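# Move the LB bottle from fridge bin to bench

## Task

Find which of the two bottles in the refrigerator's bin carries the letters LB. If one does, lift it out and set it upright on the bench, keep the other bottle upright inside the refrigerator, and close the refrigerator door. If neither bottle is marked LB, leave both inside, close the door, then press the CALL key on the operator panel until it latches down. Pressing CALL wrongly is irreversible.

## Robot and tools

Robot: two UR-style six-joint arms, left_arm and right_arm, each on its own carriage (left_rail, right_rail) running on one shared floor track. Both arms carry a two-finger 140 mm gripper. The left gripper's fingers can fold back under pressure: grip parts with the outer quarter of the pads (near the tips), since grips closer to the palm may be loose, over-squeezed, or suddenly released, and a fingertip pushed into a surface folds quietly and spoils the next grip. The right gripper's fingers are rigid.

Scene frame: attached to the table, tabletop at z = 0, +z up, +x the direction the arms face, +y toward the left_rail side. The track lies along y at x = 0 (y = 0 is its centre); the table edge is at x = 0.17 m. Each arm base sits at x = 0, z = 0.04 m, y = its carriage's position_m. left_rail is always the one at larger y. Positions are metres, velocities m/s and rad/s, orientation as quaternion wxyz. Reported hand poses may be a few cm off, more at long reach.

execute_actions(actions, cameras): actions is a list with one action (or empty, which just returns state and images). cameras picks image names; omit or ["all"] for all, [] for none. An action may contain:
- rows: up to 15 rows, each held for one control step (1/30 s). Every row has 18 numbers, all in [-1, 1], even when only one arm moves: left_arm's six joint values (shoulder pan, shoulder lift, elbow, wrist 1, wrist 2, wrist 3), then left gripper position, force_limit, speed, then the same nine for right_arm. Joint values are offsets, not poses: each is measured from that arm's Joint targets as they were when the action began (not from the previous row), so sending the same offset again moves further. Scale: 1.0 equals 1.481 rad for pan and lift, 2.222 rad for elbow and the three wrists. Stated joint ranges: elbow -3.142 to 3.142 rad, all others -6.283 to 6.283 rad; asking more than 0.010 rad beyond an end gets the call refused; a joint asked past its real end is clipped there and may report "joint sent to its limit". Target speed is capped (2.09 rad/s pan/lift, 3.14 rad/s others), targets can't lead measured angles by more than 0.434/0.651 rad, and a target putting the gripper over 150 mm from where it is gets scaled back, so big moves need several actions. Motion lags commands by roughly 0.2 s.
- Gripper numbers are absolute commands, not offsets: position +1 fully open (140 mm), about -0.8 pads touching, -1 closes until blocked. force_limit -1 to +1 (about 14 N to 58 N per pad at slow close); speed -1 to +1 (about 30 to 250 mm/s); faster closing grips harder. Both start at +1. To leave a gripper unchanged, resend its last three numbers (0 is a real command).
- steps: 1 to 450 control steps (default 15), at least the number of rows. After the last row the arm keeps heading to that row's target.
- until: stop condition on rail fields only, e.g. {"left_rail": {"position_status": ["!=", "moving"]}}, or {"all": {"status": "ended"}} / {"any": {"status": "ended"}}. Numbers need a comparison (=, !=, <, <=, >, >=).
- left_rail / right_rail: position_m is a target place on the track in metres (left_rail -0.8 to 1.5, right_rail -1.5 to 0.8), speed_m_s 0.01 to 1, acceleration_factor 0.1 to 1 (times 0.52 m/s2); or {"stop": true}. Keep carriages at least 0.78 m apart. Drive, then wait with an until action before placing the hand at a scene point; rows ride along with a moving carriage.

Results: Joint positions and Joint velocities per arm (rail first, in m, then six joints in rad); Joint targets (what each joint is currently commanded to, the base for your next offsets); end_effector_position (the point between closed pads; fingertips reach about 9 to 33 mm beyond), quaternion, velocities; joint torques; Wrist force and Wrist torque in the gripper's own axes plus a peak line; gripper object_status (0 moving, 1 blocked opening, 2 blocked closing = holding, 3 reached target or pads met) and position_measured in counts (3 open, about 230 pads meeting); Tool commands; rail position_m, position_status (moving, done, contact_stop, time_out, stopped, stopped_with_arm, stopped_for_other_arm, stopped_for_other_carriage) and position_answer (taken/not_taken). "joint command not followed" means the clearance check trimmed targets. To grip, close with -1 and confirm object_status 2; to grip harder, raise force_limit and nudge position to -0.98.

zoom_image(camera, region): enlarged view of the latest image from cam_high, cam_low, cam_bench_left, cam_bench_mid, cam_bench_right, cam_left_wrist or cam_right_wrist; region [x0, y0, x1, y1] pixels, at most 504 by 504. Use it to read the bottle letters.
zero_wrist_force(arm): tares that arm's wrist sensor; no motion.
read_manual(section): licence text only.
finished_scene(scene): ends the scene for good; only call once the result is stable without the robot.

Avoid: dropping anything or leaving it off the table (including on the track or the strip beside it), releasing moving parts, slamming the door, hard hits. Net force of about 150 N or joint torque at limits (290, 290, 132, 47.5, 47.5, 47.5 N m) stops the arm for 10 s. Never let the arms touch each other or one gripper close on the other's fingers. Long stretched holds heat motors (MOTOR HOT at 70 °C, brake stop at 85 °C). Keep motion smooth and brief.

Each tool is called after "Request:" in YAML: its name, and indented under it one key for each argument.

## Session

Request:
execute_actions:
  actions: []

Scene clock: 0.00 s.
left_arm: end_effector_position=(+0.3563, +1.4026, +0.5790) position_measured=3 object_status=3 end_effector_quat_wxyz=(+0.000, +0.000, +1.000, +0.000) | right_arm: end_effector_position=(+0.3563, -1.3054, +0.5790) position_measured=3 object_status=3 end_effector_quat_wxyz=(+0.000, +0.000, +1.000, +0.000)
Joint positions: left_arm=[1.324 -0.281 -2.157 1.821 -1.235 -1.571 -0.28] | right_arm=[-1.384 -0.281 -2.157 1.821 -1.235 -1.571 -0.28]
Joint velocities: within noise
Joint torques (N m): no reading
Wrist force (N): no reading
Wrist torque (N m): no reading
Wrist force, peak (N): no reading
Joint targets: left_arm=[1.324 -0.281 -2.157 1.821 -1.235 -1.571 -0.280] | right_arm=[-1.384 -0.281 -2.157 1.821 -1.235 -1.571 -0.280]
Tool commands: left_gripper/position=+1.0 left_gripper/force_limit=+1.0 left_gripper/speed=+1.0 right_gripper/position=+1.0 right_gripper/force_limit=+1.0 right_gripper/speed=+1.0
left_rail: position_m=1.324 position_status=done
right_rail: position_m=-1.384 position_status=done

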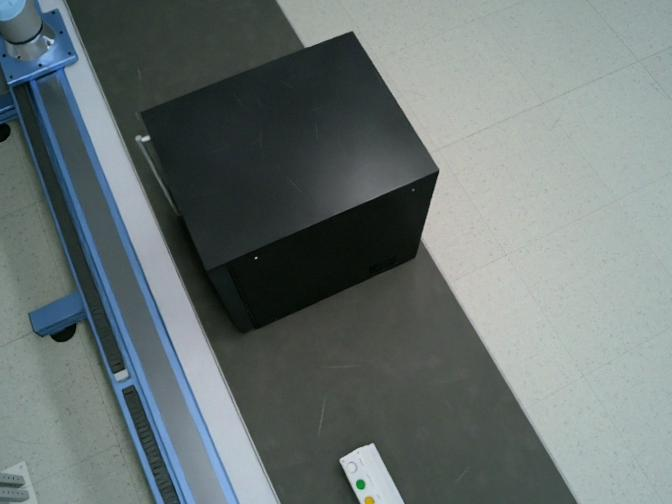

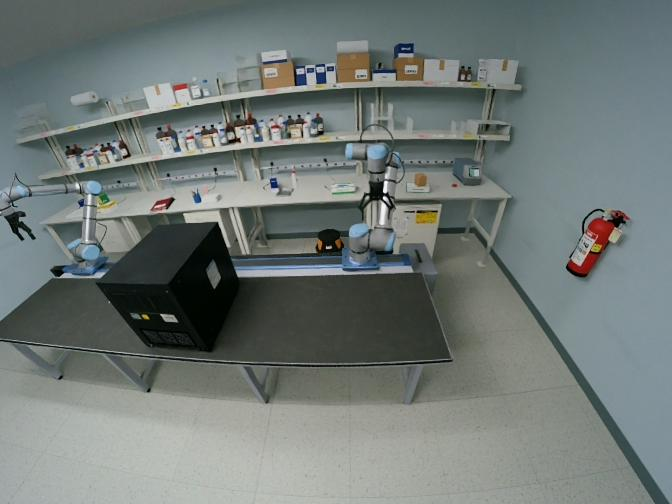

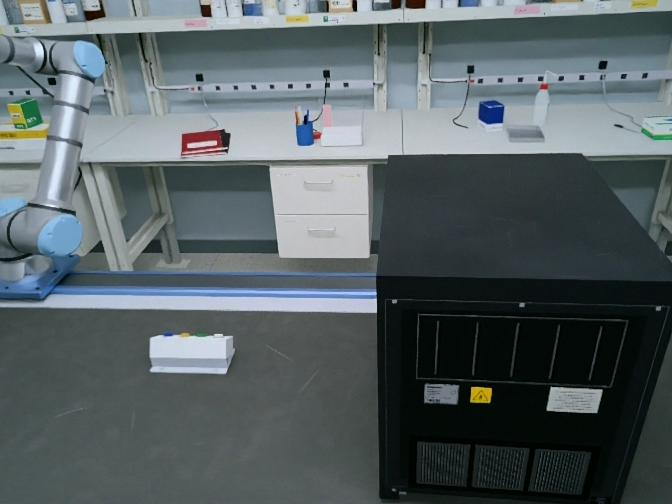

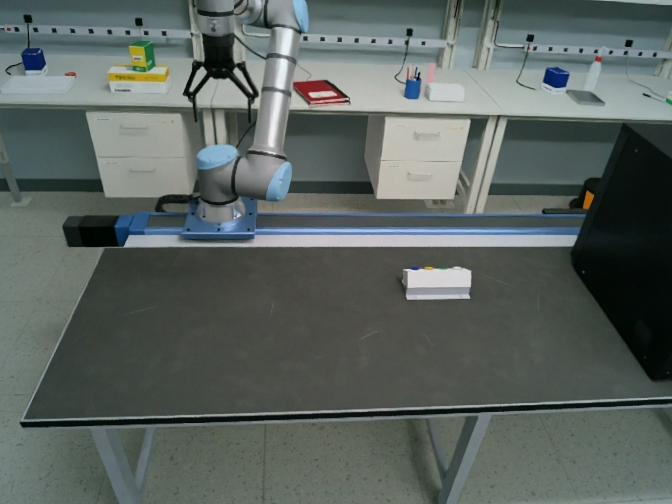

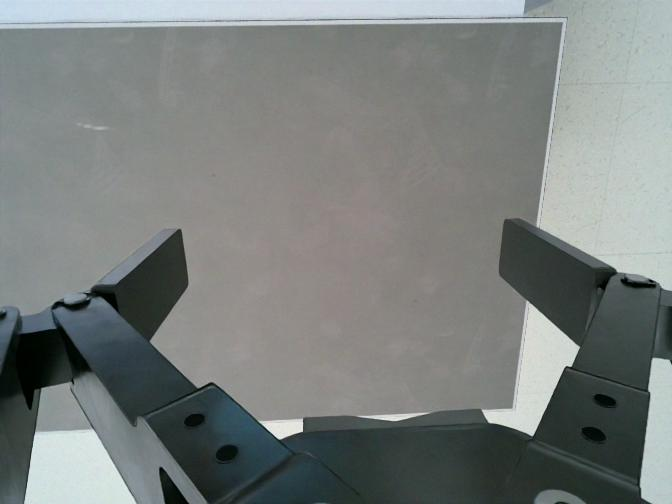

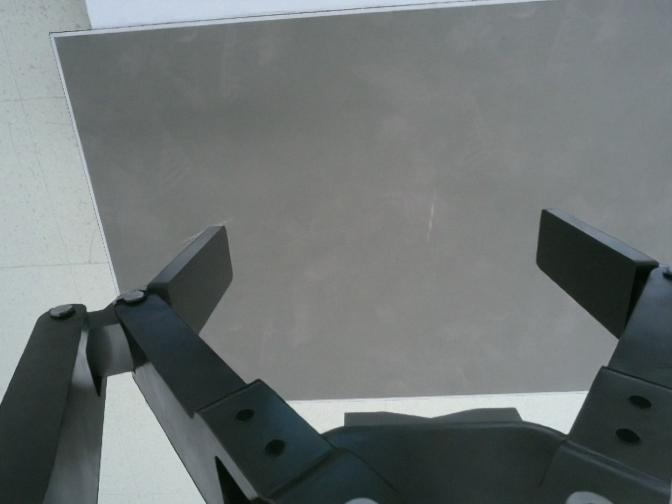

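Request:
zoom_image:
  camera: "cam_high"
  region: [100, 10, 460, 350]

Request:
zoom_image:
  camera: "cam_high"
  region: [110, 90, 280, 340]

Request:
zoom_image:
  camera: "cam_bench_left"
  region: [40, 190, 300, 380]

Request:
zoom_image:
  camera: "cam_bench_mid"
  region: [350, 140, 672, 504]

Request:
zoom_image:
  camera: "cam_high"
  region: [310, 420, 430, 504]

Scaled by 1.400 from the camera's 672x504 image, which has a finer 960x720 frame.

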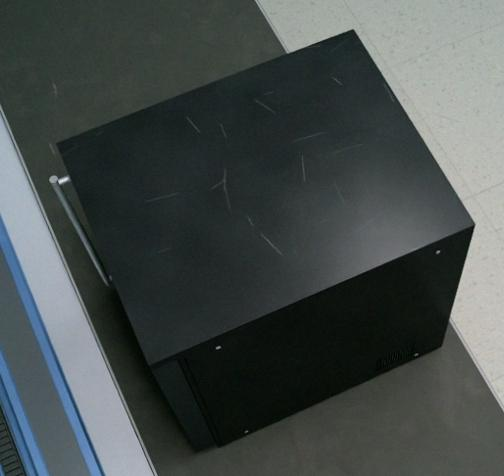

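Scaled by 2.016 from the camera's 672x504 image, which has a finer 960x720 frame.

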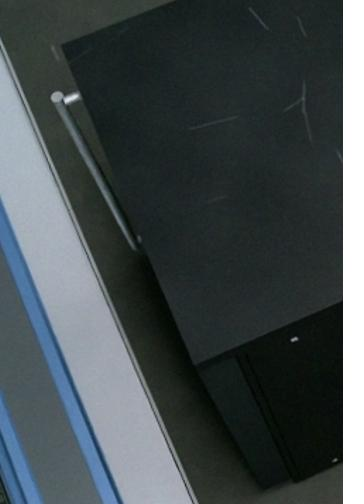

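Scaled by 1.938 from the camera's 672x504 image, which has a finer 960x720 frame.

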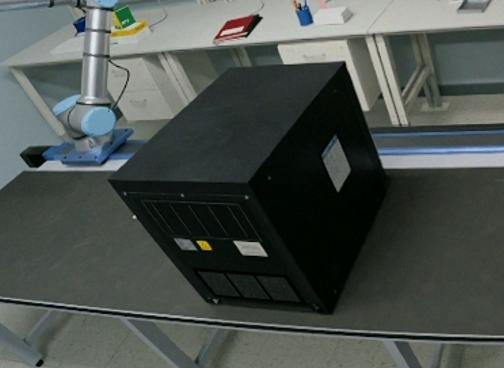

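Scaled by 1.385 from the camera's 672x504 image, which has a finer 960x720 frame.

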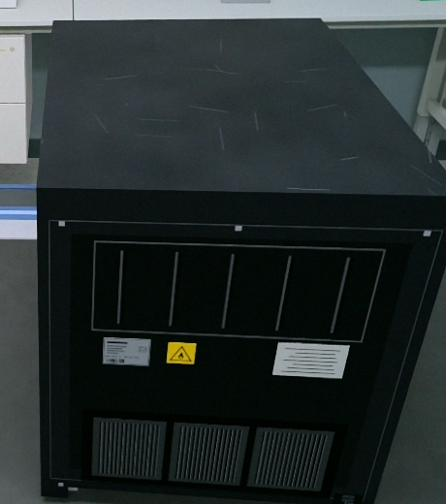

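Scaled by 4.200 from the camera's 672x504 image, which has a finer 960x720 frame.

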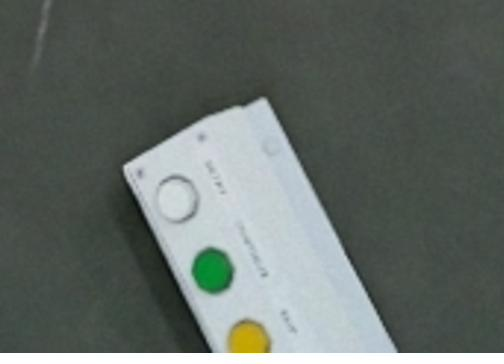

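Request:
execute_actions:
  actions:
    - {"rows":[[0,0,0,0,0,0,1,1,1,-0.6226,0,0,0,0.7154,0.126,1,1,1]],"steps":60}
  cameras: ["cam_bench_right","cam_right_wrist"]

Scene clock: 15.73 s.
left_arm: end_effector_position=(+0.3563, +1.4026, +0.5790) position_measured=3 object_status=3 end_effector_quat_wxyz=(+0.000, +0.000, +1.000, +0.000) | right_arm: end_effector_position=(+0.5956, -1.4980, +0.9260) position_measured=3 object_status=3 end_effector_quat_wxyz=(+0.404, +0.396, +0.578, +0.588)
Joint positions: left_arm=[1.324 -0.281 -2.157 1.821 -1.235 -1.571 -0.28] | right_arm=[-1.384 -1.203 -2.157 1.821 -1.235 0.019 -0.001]
Joint torques (N m): left_arm=[0.33 1.16 -51.46 -4.08 0.16 -0.04] | right_arm=[-21.89 0.25 -50.71 -4.98 8.09 1.98]
Wrist force (N): left_arm=[-0.3 -0.2 -0.2] | right_arm=[-0.3 1.0 3.1]
Wrist torque (N m): left_arm=[-0.04 0.07 0.01] | right_arm=[0.83 -0.09 -0.14]
Wrist force, peak (N): left_arm=[0.2 0.0 -0.8] | right_arm=[4.1 4.7 -0.3]
Joint targets: left_arm=[1.324 -0.281 -2.157 1.821 -1.235 -1.571 -0.280] | right_arm=[-1.384 -1.203 -2.157 1.821 -1.235 0.019 -0.001]
left_rail: position_m=1.324 position_status=done
right_rail: position_m=-1.384 position_status=done
camera_calibration:
cam_right_wrist: T_world_to_cam=[[0.0264326, -0.0297259, 0.999209, -0.964415], [0.0244338, -0.99924, -0.0303732, -1.47596], [0.999352, 0.0252173, -0.0256862, -0.349092], [0, 0, 0, 1]] pos_world=[0.410421, -1.49471, 0.909855]
Images, in order (width x height): cam_bench_right 672x504, cam_right_wrist 672x504.

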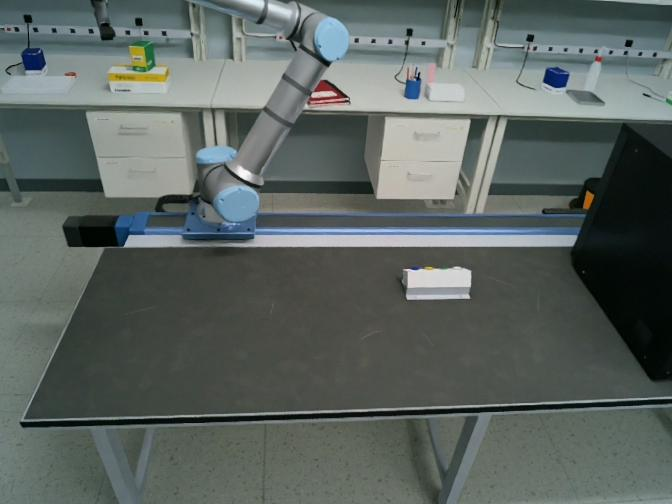

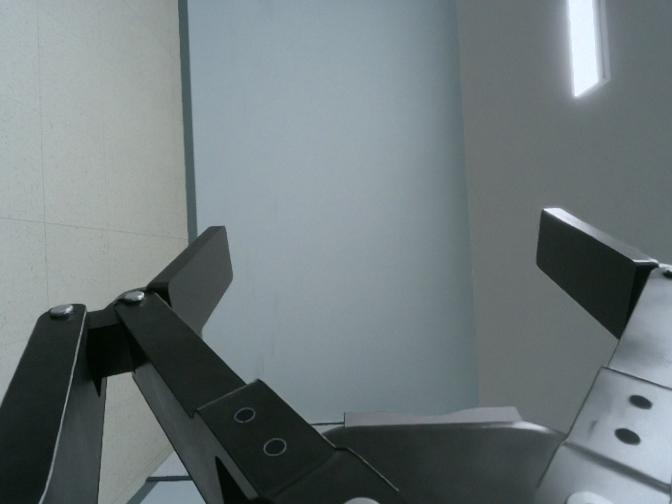

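Request:
execute_actions:
  actions:
    - {"rows":[[0,0,0,0,0,0,1,1,1,0,-0.2613,-0.6148,-0.717,0,0,1,1,1]],"steps":45}
  cameras: []

Request:
execute_actions:
  actions:
    - {"rows":[[0,0,0,0,0,0,1,1,1,0,0,-0.6148,0,0,0,1,1,1]],"steps":60}
  cameras: ["cam_bench_right","cam_right_wrist","cam_high"]

Scene clock: 18.17 s.
left_arm: end_effector_position=(+0.3563, +1.4026, +0.5790) position_measured=3 object_status=3 end_effector_quat_wxyz=(+0.000, +0.000, +1.000, +0.000) | right_arm: end_effector_position=(+0.1835, -0.4295, +1.1194) position_measured=3 object_status=3 end_effector_quat_wxyz=(+0.604, -0.560, +0.442, -0.355)
Joint positions: left_arm=[1.324 -0.281 -2.157 1.821 -1.235 -1.571 -0.28] | right_arm=[-1.384 -1.203 -2.523 0.584 -2.636 0.019 -0.001]
Joint torques (N m): left_arm=[-2.86 1.37 -50.8 -4.09 -0.26 0.08] | right_arm=[-3.77 87.2 15.79 0.88 -3.88 1.78]
Wrist force (N): left_arm=[-0.4 -0.1 -0.2] | right_arm=[0.9 -2.0 0.9]
Wrist torque (N m): left_arm=[-0.02 0.09 0.01] | right_arm=[-0.79 -0.43 -0.16]
Wrist force, peak (N): left_arm=[0.4 0.3 -0.6] | right_arm=[-22.9 -25.6 4.2]
Joint targets: left_arm=[1.324 -0.281 -2.157 1.821 -1.235 -1.571 -0.280] | right_arm=[-1.384 -1.203 -2.523 0.583 -2.636 0.019 -0.001]
left_rail: position_m=1.324 position_status=done
right_rail: position_m=-1.384 position_status=done
No camera images: "cameras" was empty.

Scene clock: 20.37 s.
left_arm: end_effector_position=(+0.3563, +1.4026, +0.5790) position_measured=3 object_status=3 end_effector_quat_wxyz=(+0.000, +0.000, +1.000, +0.000) | right_arm: end_effector_position=(+0.0855, -0.1751, +0.3678) position_measured=3 object_status=3 end_effector_quat_wxyz=(-0.239, +0.709, +0.003, +0.663)
Joint positions: left_arm=[1.324 -0.281 -2.157 1.821 -1.235 -1.571 -0.28] | right_arm=[-1.384 -1.203 -2.523 -0.783 -2.636 0.019 -0.001]
Joint torques (N m): left_arm=[-2.41 -0.78 -50.51 -4.15 -0.08 -0.03] | right_arm=[-20.76 123.34 42.39 4.07 -0.57 1.41]
Wrist force (N): left_arm=[0.1 0.0 0.1] | right_arm=[1.9 0.2 2.8]
Wrist torque (N m): left_arm=[-0.01 -0.01 0.00] | right_arm=[-0.08 -1.26 -0.41]
Wrist force, peak (N): left_arm=[0.0 -0.5 -0.4] | right_arm=[23.3 -21.4 2.0]
Joint targets: left_arm=[1.324 -0.281 -2.157 1.821 -1.235 -1.571 -0.280] | right_arm=[-1.384 -1.203 -2.523 -0.783 -2.636 0.019 -0.001]
left_rail: position_m=1.324 position_status=done
right_rail: position_m=-1.384 position_status=done
camera_calibration:
cam_right_wrist: T_world_to_cam=[[0.347151, -0.861661, -0.370171, -0.0233351], [-0.438017, 0.200043, -0.876427, 0.402055], [0.829233, 0.466394, -0.307977, 0.308573], [0, 0, 0, 1]] pos_world=[-0.0716708, -0.244452, 0.438767]
Images, in order (width x height): cam_high 672x504, cam_bench_right 672x504, cam_right_wrist 672x504.

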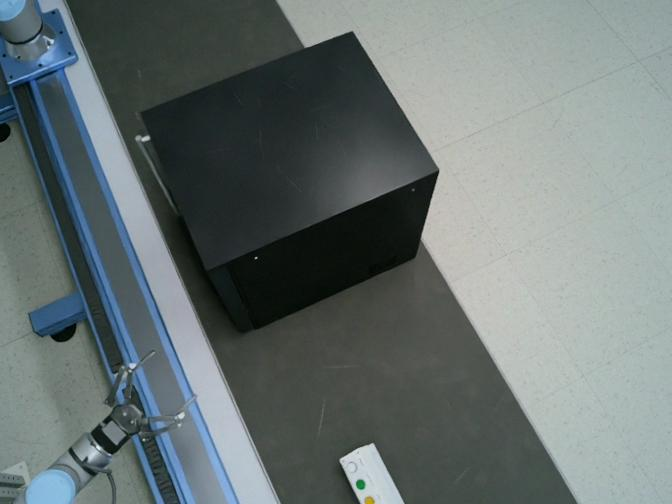

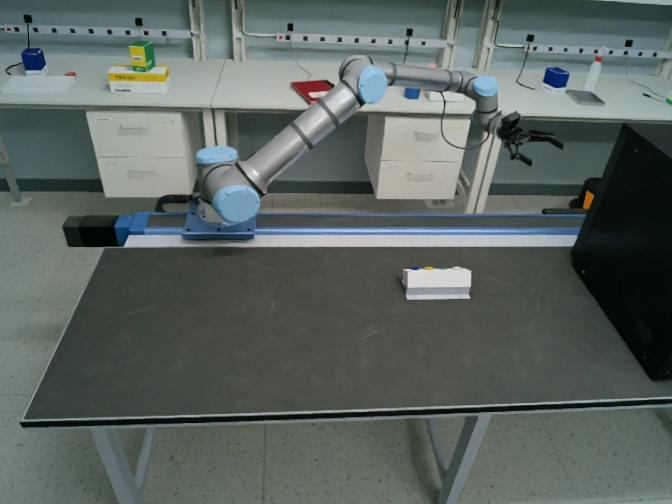

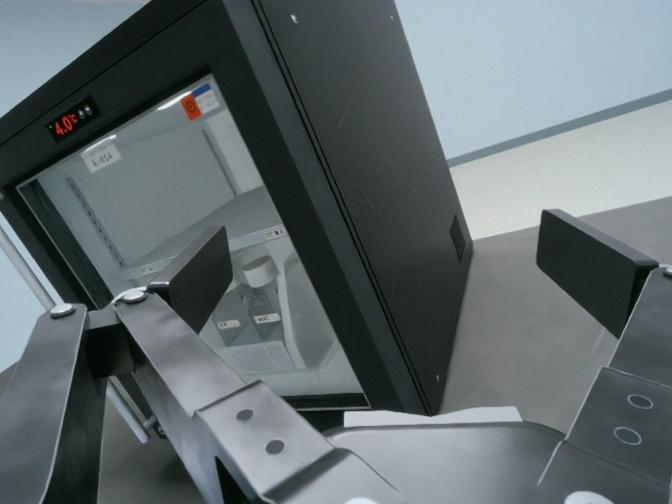

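Request:
zoom_image:
  camera: "cam_right_wrist"
  region: [120, 180, 400, 420]

Request:
zoom_image:
  camera: "cam_right_wrist"
  region: [0, 40, 260, 240]

Scaled by 1.800 from the camera's 672x504 image, which has a finer 960x720 frame.

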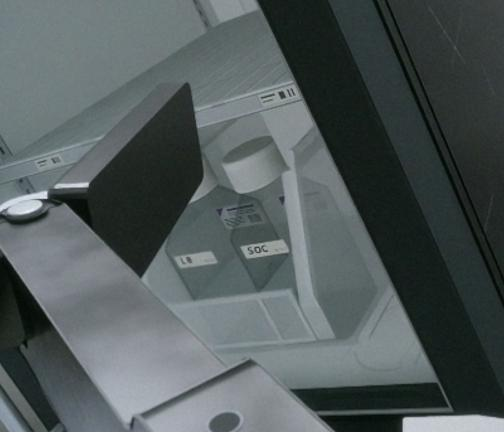

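Scaled by 1.938 from the camera's 672x504 image, which has a finer 960x720 frame.

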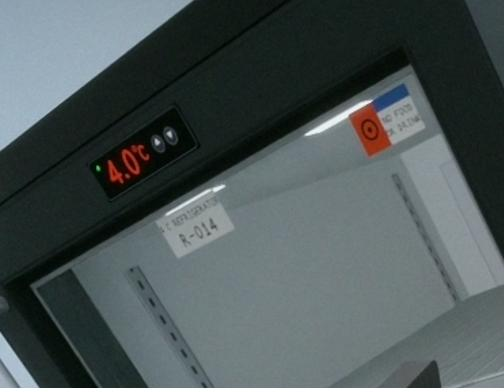

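Request:
execute_actions:
  actions:
    - {"rows":[[0,0,0,0,0,0,1,1,1,0,-0.01398,-0.0576,-0.0866,0,0,1,1,1]],"steps":25}
  cameras: []

Request:
execute_actions:
  actions:
    - {"right_rail":{"position_m":-0.9,"acceleration_factor":0.5},"steps":300,"until":{"right_rail":{"position_status":["!=","moving"]}}}
  cameras: ["cam_right_wrist","cam_high"]

Scene clock: 22.00 s.
left_arm: end_effector_position=(+0.3563, +1.4026, +0.5790) position_measured=3 object_status=3 end_effector_quat_wxyz=(+0.000, +0.000, +1.000, +0.000) | right_arm: end_effector_position=(+0.1047, -0.2248, +0.2700) position_measured=3 object_status=3 end_effector_quat_wxyz=(-0.123, +0.696, +0.123, +0.696)
Joint positions: left_arm=[1.324 -0.281 -2.157 1.821 -1.235 -1.571 -0.28] | right_arm=[-1.384 -1.203 -2.544 -0.911 -2.828 0.019 -0.001]
Joint torques (N m): left_arm=[-0.93 1.4 -51.22 -4.52 0.39 0.49] | right_arm=[-4.32 110.68 38.66 -3.97 0.38 1.18]
Wrist force (N): left_arm=[0.2 0.0 0.0] | right_arm=[2.2 0.1 2.9]
Wrist torque (N m): left_arm=[-0.01 -0.05 0.01] | right_arm=[0.03 -1.33 -0.40]
Wrist force, peak (N): left_arm=[-0.1 -0.4 -0.7] | right_arm=[27.3 -18.4 2.7]
Joint targets: left_arm=[1.324 -0.281 -2.157 1.821 -1.235 -1.571 -0.280] | right_arm=[-1.384 -1.203 -2.544 -0.911 -2.828 0.019 -0.001]
left_rail: position_m=1.324 position_status=done
right_rail: position_m=-1.384 position_status=done
No camera images: "cameras" was empty.

Scene clock: 25.00 s.
left_arm: end_effector_position=(+0.3563, +1.4026, +0.5790) position_measured=3 object_status=3 end_effector_quat_wxyz=(+0.000, +0.000, +1.000, +0.000) | right_arm: end_effector_position=(+0.1047, +0.2591, +0.2700) position_measured=3 object_status=3 end_effector_quat_wxyz=(-0.123, +0.696, +0.123, +0.696)
Joint positions: left_arm=[1.324 -0.281 -2.157 1.821 -1.235 -1.571 -0.28] | right_arm=[-0.9 -1.203 -2.544 -0.911 -2.828 0.019 -0.001]
Joint torques (N m): left_arm=[0.51 1.27 -51.88 -4.25 0.17 0.07] | right_arm=[18.03 118.28 50.71 0.29 -0.64 0.43]
Wrist force (N): left_arm=[0.3 0.2 -0.4] | right_arm=[2.2 0.4 2.8]
Wrist torque (N m): left_arm=[0.03 -0.06 0.01] | right_arm=[0.10 -1.33 -0.41]
Wrist force, peak (N): left_arm=[0.0 -0.1 -0.8] | right_arm=[2.3 0.3 3.7]
Joint targets: left_arm=[1.324 -0.281 -2.157 1.821 -1.235 -1.571 -0.280] | right_arm=[-0.900 -1.203 -2.544 -0.911 -2.828 0.019 -0.001]
Tool commands: left_gripper/position=+1.0 left_gripper/force_limit=+1.0 left_gripper/speed=+1.0 right_gripper/position=+1.0 right_gripper/force_limit=+1.0 right_gripper/speed=+1.0
left_rail: position_m=1.324 position_status=done
right_rail: position_m=-0.900 position_status=done
camera_calibration:
cam_right_wrist: T_world_to_cam=[[0.372426, -0.927281, -0.0380685, 0.232642], [-0.325455, -0.0920793, -0.941063, 0.319306], [0.869124, 0.362866, -0.336081, 0.0902649], [0, 0, 0, 1]] pos_world=[-0.0611736, 0.212372, 0.33968]
Images, in order (width x height): cam_high 672x504, cam_right_wrist 672x504.

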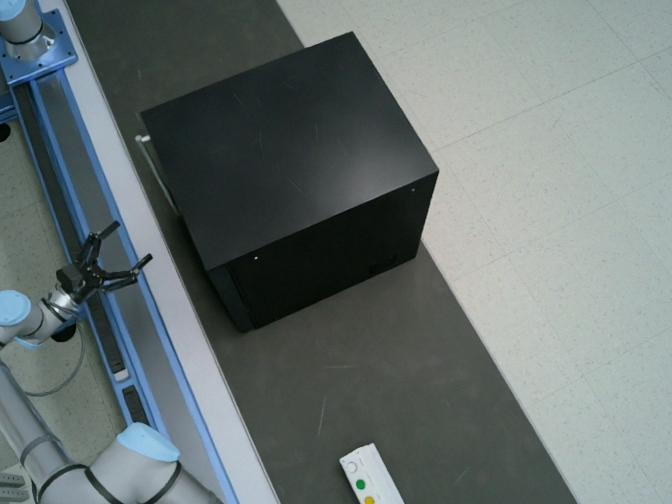

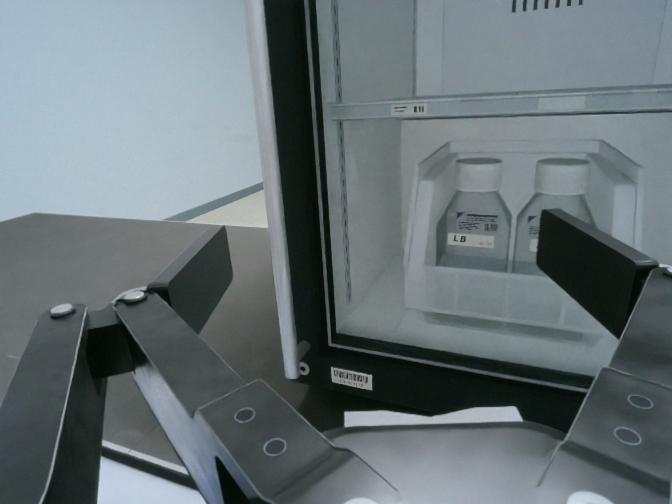

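Request:
zoom_image:
  camera: "cam_right_wrist"
  region: [400, 130, 660, 350]

Request:
zoom_image:
  camera: "cam_right_wrist"
  region: [220, 200, 420, 400]

Scaled by 1.938 from the camera's 672x504 image, which has a finer 960x720 frame.

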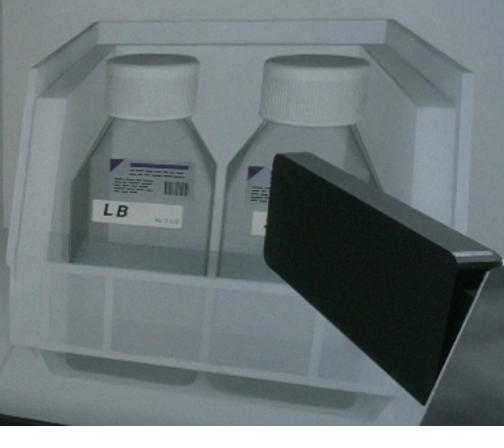

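Scaled by 2.520 from the camera's 672x504 image, which has a finer 960x720 frame.

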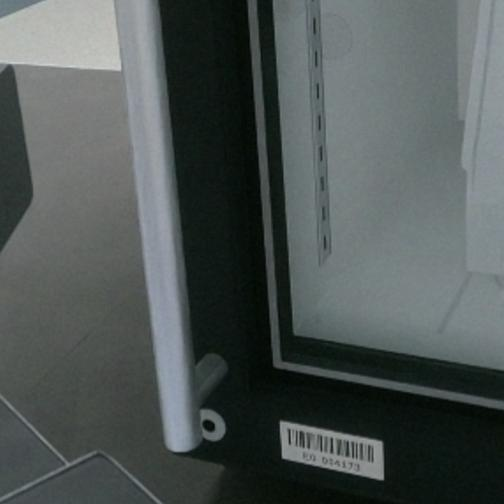

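Request:
execute_actions:
  actions:
    - {"rows":[[0,0,0,0,0,0,1,1,1,0,0,0,0,0,0,-0.2,1,0]],"right_rail":{"position_m":-0.815,"acceleration_factor":0.5},"steps":300,"until":{"right_rail":{"position_status":["!=","moving"]}}}
  cameras: ["cam_right_wrist","cam_high"]

Scene clock: 42.37 s.
left_arm: end_effector_position=(+0.3563, +1.4026, +0.5790) position_measured=3 object_status=3 end_effector_quat_wxyz=(+0.000, +0.000, +1.000, +0.000) | right_arm: end_effector_position=(+0.1047, +0.3441, +0.2700) position_measured=154 object_status=3 end_effector_quat_wxyz=(-0.123, +0.696, +0.123, +0.696)
Joint positions: left_arm=[1.324 -0.281 -2.157 1.821 -1.235 -1.571 -0.28] | right_arm=[-0.815 -1.203 -2.544 -0.911 -2.828 0.019 -0.001]
Joint torques (N m): left_arm=[-0.7 1.13 -51.21 -4.4 -0.59 -0.01] | right_arm=[15.26 133.76 50.2 3.68 -2.44 -0.67]
Wrist force (N): left_arm=[0.0 0.0 -0.3] | right_arm=[2.0 0.2 3.3]
Wrist torque (N m): left_arm=[-0.02 0.00 0.00] | right_arm=[0.05 -1.35 -0.40]
Wrist force, peak (N): left_arm=[-0.5 -0.2 -0.7] | right_arm=[2.1 1.1 3.7]
Joint targets: left_arm=[1.324 -0.281 -2.157 1.821 -1.235 -1.571 -0.280] | right_arm=[-0.815 -1.203 -2.544 -0.911 -2.828 0.019 -0.001]
left_rail: position_m=1.324 position_status=done
right_rail: position_m=-0.815 position_status=done
camera_calibration:
cam_right_wrist: T_world_to_cam=[[0.372414, -0.927284, -0.0381029, 0.311473], [-0.325469, -0.0920454, -0.941062, 0.327121], [0.869125, 0.362866, -0.336081, 0.0594213], [0, 0, 0, 1]] pos_world=[-0.0611735, 0.297372, 0.33968]
Images, in order (width x height): cam_high 672x504, cam_right_wrist 672x504.

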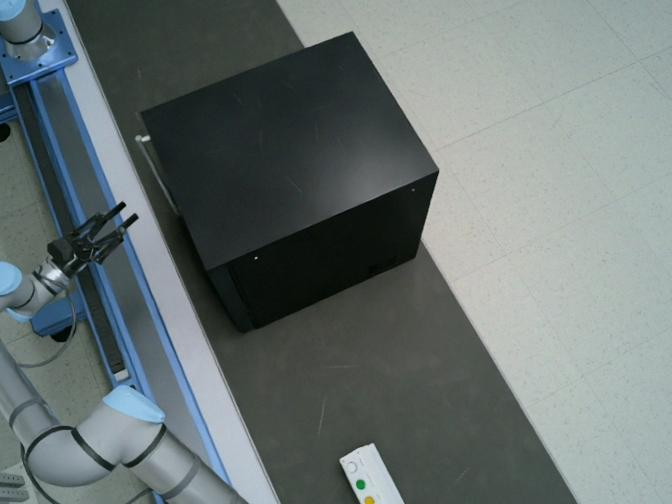

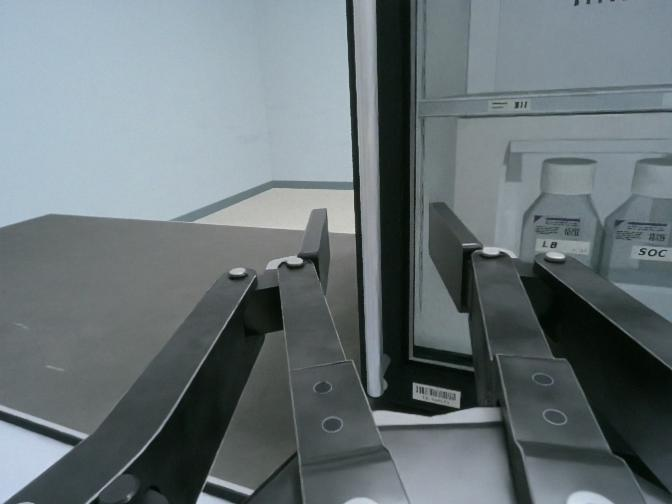

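Request:
execute_actions:
  actions:
    - {"rows":[[0,0,0,0,0,0,1,1,1,-0.0114,-0.0046,0.0061,-0.003,-0.0076,0,-0.2,1,0],[0,0,0,0,0,0,1,1,1,-0.0172,-0.007,0.0091,-0.0044,-0.0114,0,-0.2,1,0],[0,0,0,0,0,0,1,1,1,-0.0229,-0.0093,0.0121,-0.0059,-0.0152,0,-0.2,1,0],[0,0,0,0,0,0,1,1,1,-0.0286,-0.0116,0.0151,-0.0074,-0.019,0,-0.2,1,0],[0,0,0,0,0,0,1,1,1,-0.0343,-0.0139,0.0182,-0.0089,-0.0229,0,-0.2,1,0],[0,0,0,0,0,0,1,1,1,-0.04,-0.0163,0.0212,-0.0104,-0.0267,0,-0.2,1,0],[0,0,0,0,0,0,1,1,1,-0.0457,-0.0186,0.0242,-0.0118,-0.0305,0,-0.2,1,0],[0,0,0,0,0,0,1,1,1,-0.0515,-0.0209,0.0273,-0.0133,-0.0343,0,-0.2,1,0],[0,0,0,0,0,0,1,1,1,-0.0572,-0.0232,0.0303,-0.0148,-0.0381,0,-0.2,1,0]],"steps":30}
  cameras: ["cam_right_wrist","cam_high"]

Scene clock: 44.77 s.
left_arm: end_effector_position=(+0.3563, +1.4026, +0.5790) position_measured=3 object_status=3 end_effector_quat_wxyz=(+0.000, +0.000, +1.000, +0.000) | right_arm: end_effector_position=(+0.1889, +0.3750, +0.2704) position_measured=154 object_status=3 end_effector_quat_wxyz=(-0.123, +0.696, +0.123, +0.696)
Joint positions: left_arm=[1.324 -0.281 -2.157 1.821 -1.235 -1.571 -0.28] | right_arm=[-0.815 -1.288 -2.578 -0.843 -2.861 -0.066 -0.001]
Joint torques (N m): left_arm=[-2.22 -0.77 -50.03 -4.65 0.35 -0.11] | right_arm=[-21.22 112.71 52.69 -3.46 -4.02 -0.88]
Wrist force (N): left_arm=[-0.3 -0.1 -0.1] | right_arm=[1.4 0.6 3.1]
Wrist torque (N m): left_arm=[-0.03 0.06 0.01] | right_arm=[0.13 -1.22 -0.41]
Wrist force, peak (N): left_arm=[0.3 -0.1 -0.8] | right_arm=[1.7 1.6 8.3]
Joint targets: left_arm=[1.324 -0.281 -2.157 1.821 -1.235 -1.571 -0.280] | right_arm=[-0.815 -1.288 -2.578 -0.843 -2.861 -0.066 -0.001]
left_rail: position_m=1.324 position_status=done
right_rail: position_m=-0.815 position_status=done
camera_calibration:
cam_right_wrist: T_world_to_cam=[[0.372399, -0.927288, -0.0381571, 0.308803], [-0.325409, -0.091959, -0.941091, 0.357727], [0.869154, 0.362878, -0.335993, -0.0248711], [0, 0, 0, 1]] pos_world=[0.0230262, 0.328271, 0.34008]
Images, in order (width x height): cam_high 672x504, cam_right_wrist 672x504.

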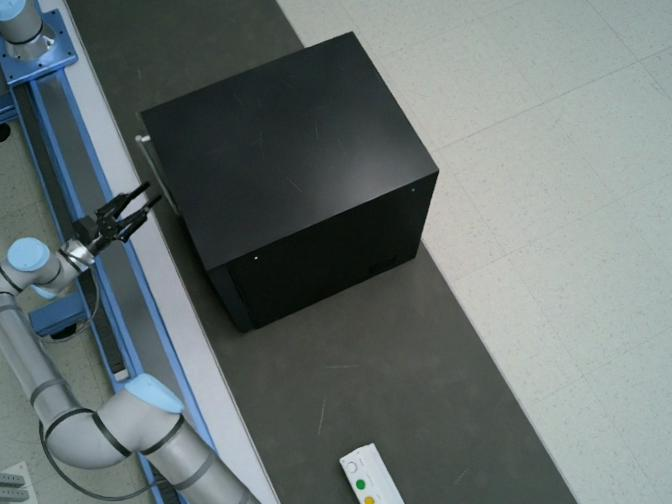

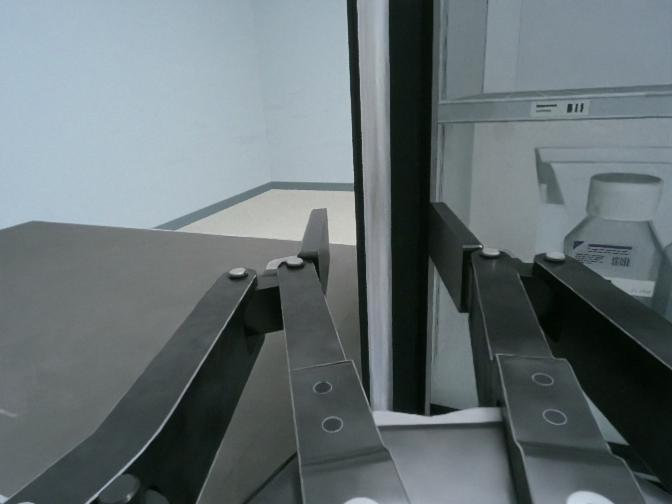

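Request:
zoom_image:
  camera: "cam_right_wrist"
  region: [300, 180, 480, 320]

Request:
zoom_image:
  camera: "cam_high"
  region: [80, 120, 220, 260]

Scaled by 2.800 from the camera's 672x504 image, which has a finer 960x720 frame.

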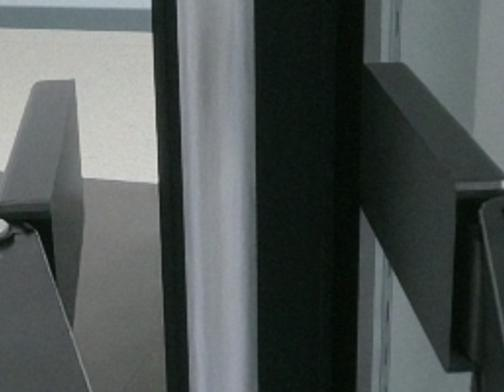

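Scaled by 3.600 from the camera's 672x504 image, which has a finer 960x720 frame.

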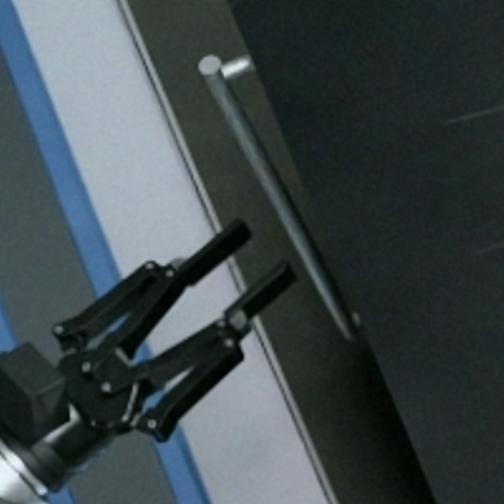

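Request:
execute_actions:
  actions:
    - {"rows":[[0,0,0,0,0,0,1,1,1,-0.005,-0.0029,0.0037,-0.0018,-0.0033,0,-0.2,1,0],[0,0,0,0,0,0,1,1,1,-0.01,-0.0057,0.0074,-0.0036,-0.0067,0,-0.2,1,0],[0,0,0,0,0,0,1,1,1,-0.0151,-0.0086,0.0112,-0.0054,-0.01,0,-0.2,1,0],[0,0,0,0,0,0,1,1,1,-0.0201,-0.0115,0.0149,-0.0072,-0.0134,0,-0.2,1,0],[0,0,0,0,0,0,1,1,1,-0.0251,-0.0143,0.0186,-0.009,-0.0167,0,-0.2,1,0]],"steps":25}
  cameras: ["cam_right_wrist","cam_high"]

Request:
zoom_image:
  camera: "cam_high"
  region: [80, 120, 220, 260]

Request:
zoom_image:
  camera: "cam_right_wrist"
  region: [280, 180, 480, 320]

Scene clock: 47.90 s.
left_arm: end_effector_position=(+0.3563, +1.4026, +0.5790) position_measured=3 object_status=3 end_effector_quat_wxyz=(+0.000, +0.000, +1.000, +0.000) | right_arm: end_effector_position=(+0.2265, +0.3887, +0.2705) position_measured=154 object_status=3 end_effector_quat_wxyz=(-0.123, +0.696, +0.123, +0.696)
Joint positions: left_arm=[1.324 -0.281 -2.157 1.821 -1.235 -1.571 -0.28] | right_arm=[-0.815 -1.325 -2.599 -0.802 -2.881 -0.103 -0.001]
Joint torques (N m): left_arm=[-0.61 -0.58 -49.96 -4.31 -0.02 0.02] | right_arm=[-21.37 114.01 52.29 -3.61 -4.2 -0.32]
Wrist force (N): left_arm=[0.0 -0.1 -0.1] | right_arm=[1.9 0.8 3.0]
Wrist torque (N m): left_arm=[-0.02 0.01 0.00] | right_arm=[0.17 -1.35 -0.40]
Wrist force, peak (N): left_arm=[-0.5 -0.5 -0.3] | right_arm=[1.7 1.3 6.4]
Joint targets: left_arm=[1.324 -0.281 -2.157 1.821 -1.235 -1.571 -0.280] | right_arm=[-0.815 -1.325 -2.599 -0.802 -2.881 -0.103 -0.001]
left_rail: position_m=1.324 position_status=done
right_rail: position_m=-0.815 position_status=done
camera_calibration:
cam_right_wrist: T_world_to_cam=[[0.372308, -0.927318, -0.0383202, 0.307579], [-0.325368, -0.0917409, -0.941127, 0.371251], [0.869208, 0.362857, -0.335875, -0.0625247], [0, 0, 0, 1]] pos_world=[0.060626, 0.34197, 0.34018]
Images, in order (width x height): cam_high 672x504, cam_right_wrist 672x504.

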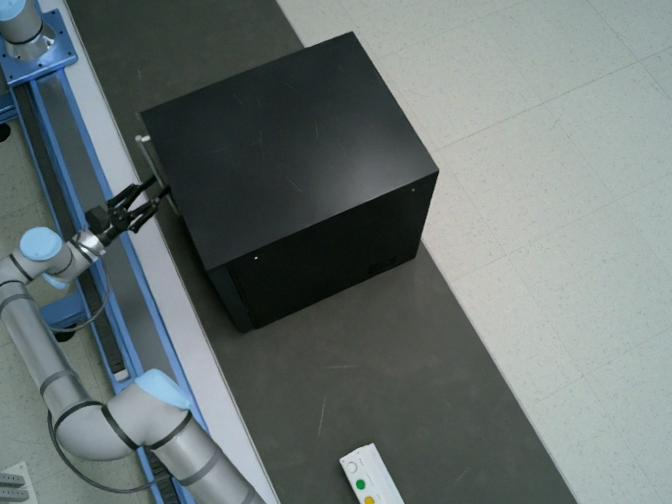

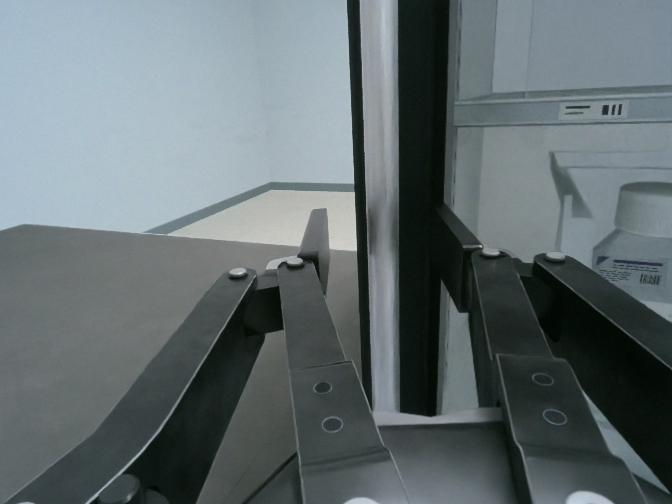

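Scaled by 3.600 from the camera's 672x504 image, which has a finer 960x720 frame.

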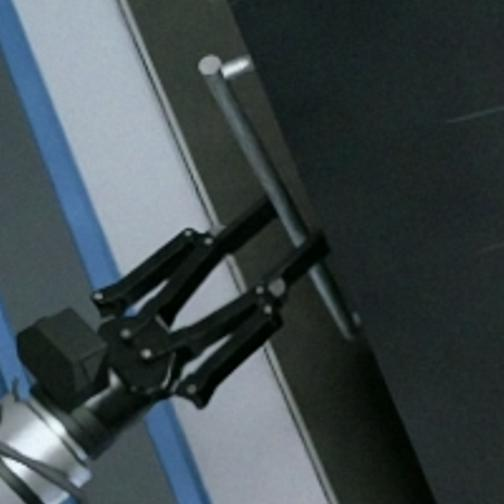

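Scaled by 2.520 from the camera's 672x504 image, which has a finer 960x720 frame.

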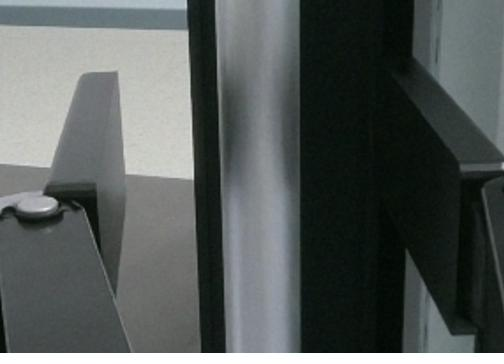

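Request:
execute_actions:
  actions:
    - {"rows":[[0,0,0,0,0,0,1,1,1,0,0,0,0,0,0,-1,-1,-1]],"steps":75}
  cameras: ["cam_right_wrist","cam_high"]

Request:
zoom_image:
  camera: "cam_high"
  region: [80, 120, 220, 260]

Request:
zoom_image:
  camera: "cam_right_wrist"
  region: [280, 180, 480, 320]

Scene clock: 50.93 s.
left_arm: end_effector_position=(+0.3563, +1.4026, +0.5790) position_measured=3 object_status=3 end_effector_quat_wxyz=(+0.000, +0.000, +1.000, +0.000) | right_arm: end_effector_position=(+0.2266, +0.3887, +0.2705) position_measured=206 object_status=2 end_effector_quat_wxyz=(-0.123, +0.696, +0.123, +0.696)
Joint positions: left_arm=[1.324 -0.281 -2.157 1.821 -1.235 -1.571 -0.28] | right_arm=[-0.815 -1.325 -2.599 -0.802 -2.881 -0.103 -0.001]
Joint torques (N m): left_arm=[-1.02 0.65 -49.82 -4.66 0.02 -0.24] | right_arm=[7.45 114.39 53 6.44 -9.51 -0.11]
Wrist force (N): left_arm=[0.1 -0.4 -0.3] | right_arm=[4.3 24.7 -6.5]
Wrist torque (N m): left_arm=[-0.10 -0.02 0.01] | right_arm=[-0.14 -1.25 -0.25]
Wrist force, peak (N): left_arm=[0.0 -0.5 -0.7] | right_arm=[4.5 25.0 -6.9]
Joint targets: left_arm=[1.324 -0.281 -2.157 1.821 -1.235 -1.571 -0.280] | right_arm=[-0.815 -1.325 -2.599 -0.802 -2.881 -0.103 -0.001]
left_rail: position_m=1.324 position_status=done
right_rail: position_m=-0.815 position_status=done
camera_calibration:
cam_right_wrist: T_world_to_cam=[[0.372228, -0.927351, -0.0382883, 0.307548], [-0.325376, -0.091745, -0.941123, 0.371284], [0.869239, 0.36277, -0.335888, -0.0625798], [0, 0, 0, 1]] pos_world=[0.0607261, 0.34197, 0.34018]
Images, in order (width x height): cam_high 672x504, cam_right_wrist 672x504.

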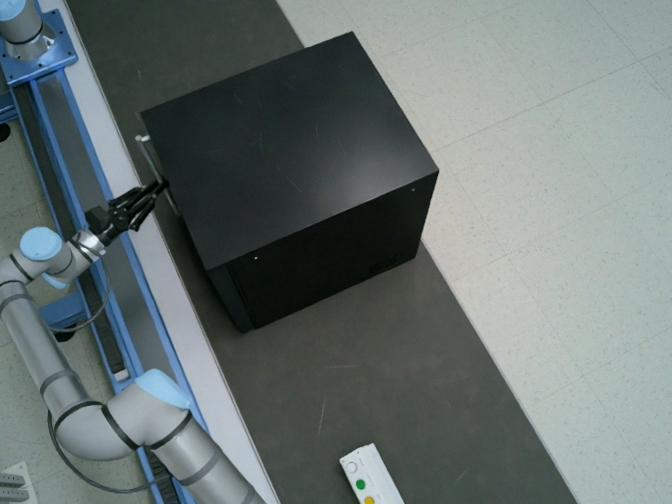

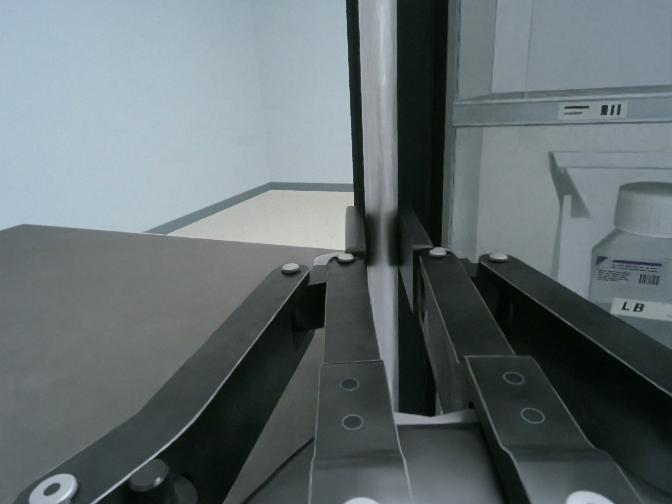

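Scaled by 3.600 from the camera's 672x504 image, which has a finer 960x720 frame.

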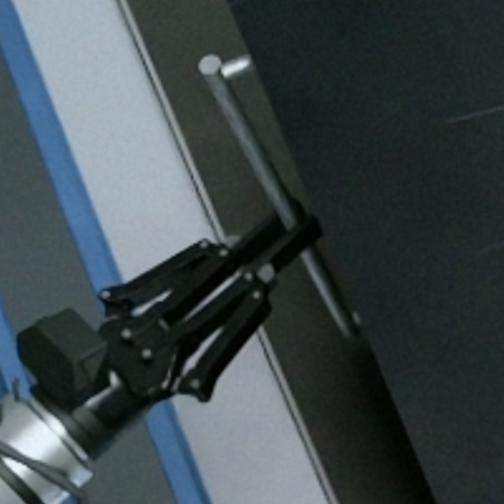

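Scaled by 2.520 from the camera's 672x504 image, which has a finer 960x720 frame.

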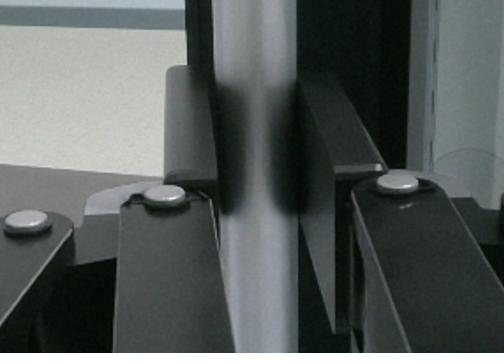

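Request:
execute_actions:
  actions:
    - {"rows":[[0,0,0,0,0,0,1,1,1,0,0.003,-0.0039,0.0019,0,0,-1,-1,-1]],"steps":25}
  cameras: []

Scene clock: 52.77 s.
left_arm: end_effector_position=(+0.3563, +1.4026, +0.5790) position_measured=3 object_status=3 end_effector_quat_wxyz=(+0.000, +0.000, +1.000, +0.000) | right_arm: end_effector_position=(+0.2270, +0.3868, +0.2705) position_measured=207 object_status=2 end_effector_quat_wxyz=(-0.123, +0.696, +0.123, +0.696)
Joint positions: left_arm=[1.324 -0.281 -2.157 1.821 -1.235 -1.571 -0.28] | right_arm=[-0.815 -1.325 -2.595 -0.811 -2.877 -0.103 -0.001]
Joint torques (N m): left_arm=[-1.4 1.63 -49.54 -4.26 -0.17 0.01] | right_arm=[10.19 144.15 37.95 2.85 6.67 -0.51]
Wrist force (N): left_arm=[0.2 0.1 -0.1] | right_arm=[-1.5 -10.6 6.5]
Wrist torque (N m): left_arm=[0.02 -0.03 0.01] | right_arm=[0.18 -1.21 -0.32]
Wrist force, peak (N): left_arm=[0.1 -0.2 -0.7] | right_arm=[4.2 24.8 -6.6]
Joint targets: left_arm=[1.324 -0.281 -2.157 1.821 -1.235 -1.571 -0.280] | right_arm=[-0.815 -1.325 -2.595 -0.811 -2.877 -0.103 -0.001]
left_rail: position_m=1.324 position_status=done
right_rail: position_m=-0.815 position_status=done
No camera images: "cameras" was empty.

Request:
execute_actions:
  actions:
    - {"rows":[[0,0,0,0,0,0,1,1,1,0,-0.0008,0.001,-0.0005,0,0,-0.98,1,-1]],"steps":40}
  cameras: []

Request:
execute_actions:
  actions:
    - {"rows":[[0,0,0,0,0,0,1,1,1,0.003,-0.0006,0.0008,-0.0004,0.002,0,-0.98,1,-1]],"steps":20}
  cameras: []

Scene clock: 54.67 s.
left_arm: end_effector_position=(+0.3563, +1.4026, +0.5790) position_measured=3 object_status=3 end_effector_quat_wxyz=(+0.000, +0.000, +1.000, +0.000) | right_arm: end_effector_position=(+0.2269, +0.3872, +0.2704) position_measured=211 object_status=2 end_effector_quat_wxyz=(-0.123, +0.696, +0.123, +0.696)
Joint positions: left_arm=[1.324 -0.281 -2.157 1.821 -1.235 -1.571 -0.28] | right_arm=[-0.815 -1.325 -2.596 -0.808 -2.878 -0.103 -0.001]
Joint torques (N m): left_arm=[-2.13 1.01 -49.69 -4.51 0.2 -0.28] | right_arm=[-6.49 115.74 53.34 -3.62 -1.62 -0.46]
Wrist force (N): left_arm=[-0.2 0.0 -0.2] | right_arm=[1.6 1.5 3.1]
Wrist torque (N m): left_arm=[0.00 0.05 0.00] | right_arm=[-0.16 -1.39 0.00]
Wrist force, peak (N): left_arm=[0.3 -0.3 -0.6] | right_arm=[-3.1 -13.6 7.6]
Joint targets: left_arm=[1.324 -0.281 -2.157 1.821 -1.235 -1.571 -0.280] | right_arm=[-0.815 -1.325 -2.596 -0.808 -2.878 -0.103 -0.001]
left_rail: position_m=1.324 position_status=done
right_rail: position_m=-0.815 position_status=done
No camera images: "cameras" was empty.

Scene clock: 55.53 s.
left_arm: end_effector_position=(+0.3563, +1.4026, +0.5790) position_measured=3 object_status=3 end_effector_quat_wxyz=(+0.000, +0.000, +1.000, +0.000) | right_arm: end_effector_position=(+0.2220, +0.3872, +0.2705) position_measured=211 object_status=2 end_effector_quat_wxyz=(-0.123, +0.696, +0.123, +0.696)
Joint positions: left_arm=[1.324 -0.281 -2.157 1.821 -1.235 -1.571 -0.28] | right_arm=[-0.815 -1.32 -2.597 -0.807 -2.879 -0.098 -0.001]
Joint torques (N m): left_arm=[-1.26 2 -49.36 -4.33 0.53 -0.23] | right_arm=[42.83 114.2 57.2 -1.96 -0.75 -0.67]
Wrist force (N): left_arm=[0.3 -0.1 -0.2] | right_arm=[1.2 13.4 16.4]
Wrist torque (N m): left_arm=[-0.03 -0.05 0.01] | right_arm=[0.02 -1.55 0.02]
Wrist force, peak (N): left_arm=[0.1 -0.5 -0.4] | right_arm=[1.4 13.2 17.0]
Joint targets: left_arm=[1.324 -0.281 -2.157 1.821 -1.235 -1.571 -0.280] | right_arm=[-0.815 -1.320 -2.597 -0.807 -2.879 -0.099 -0.001]
left_rail: position_m=1.324 position_status=done
right_rail: position_m=-0.815 position_status=done
No camera images: "cameras" was empty.


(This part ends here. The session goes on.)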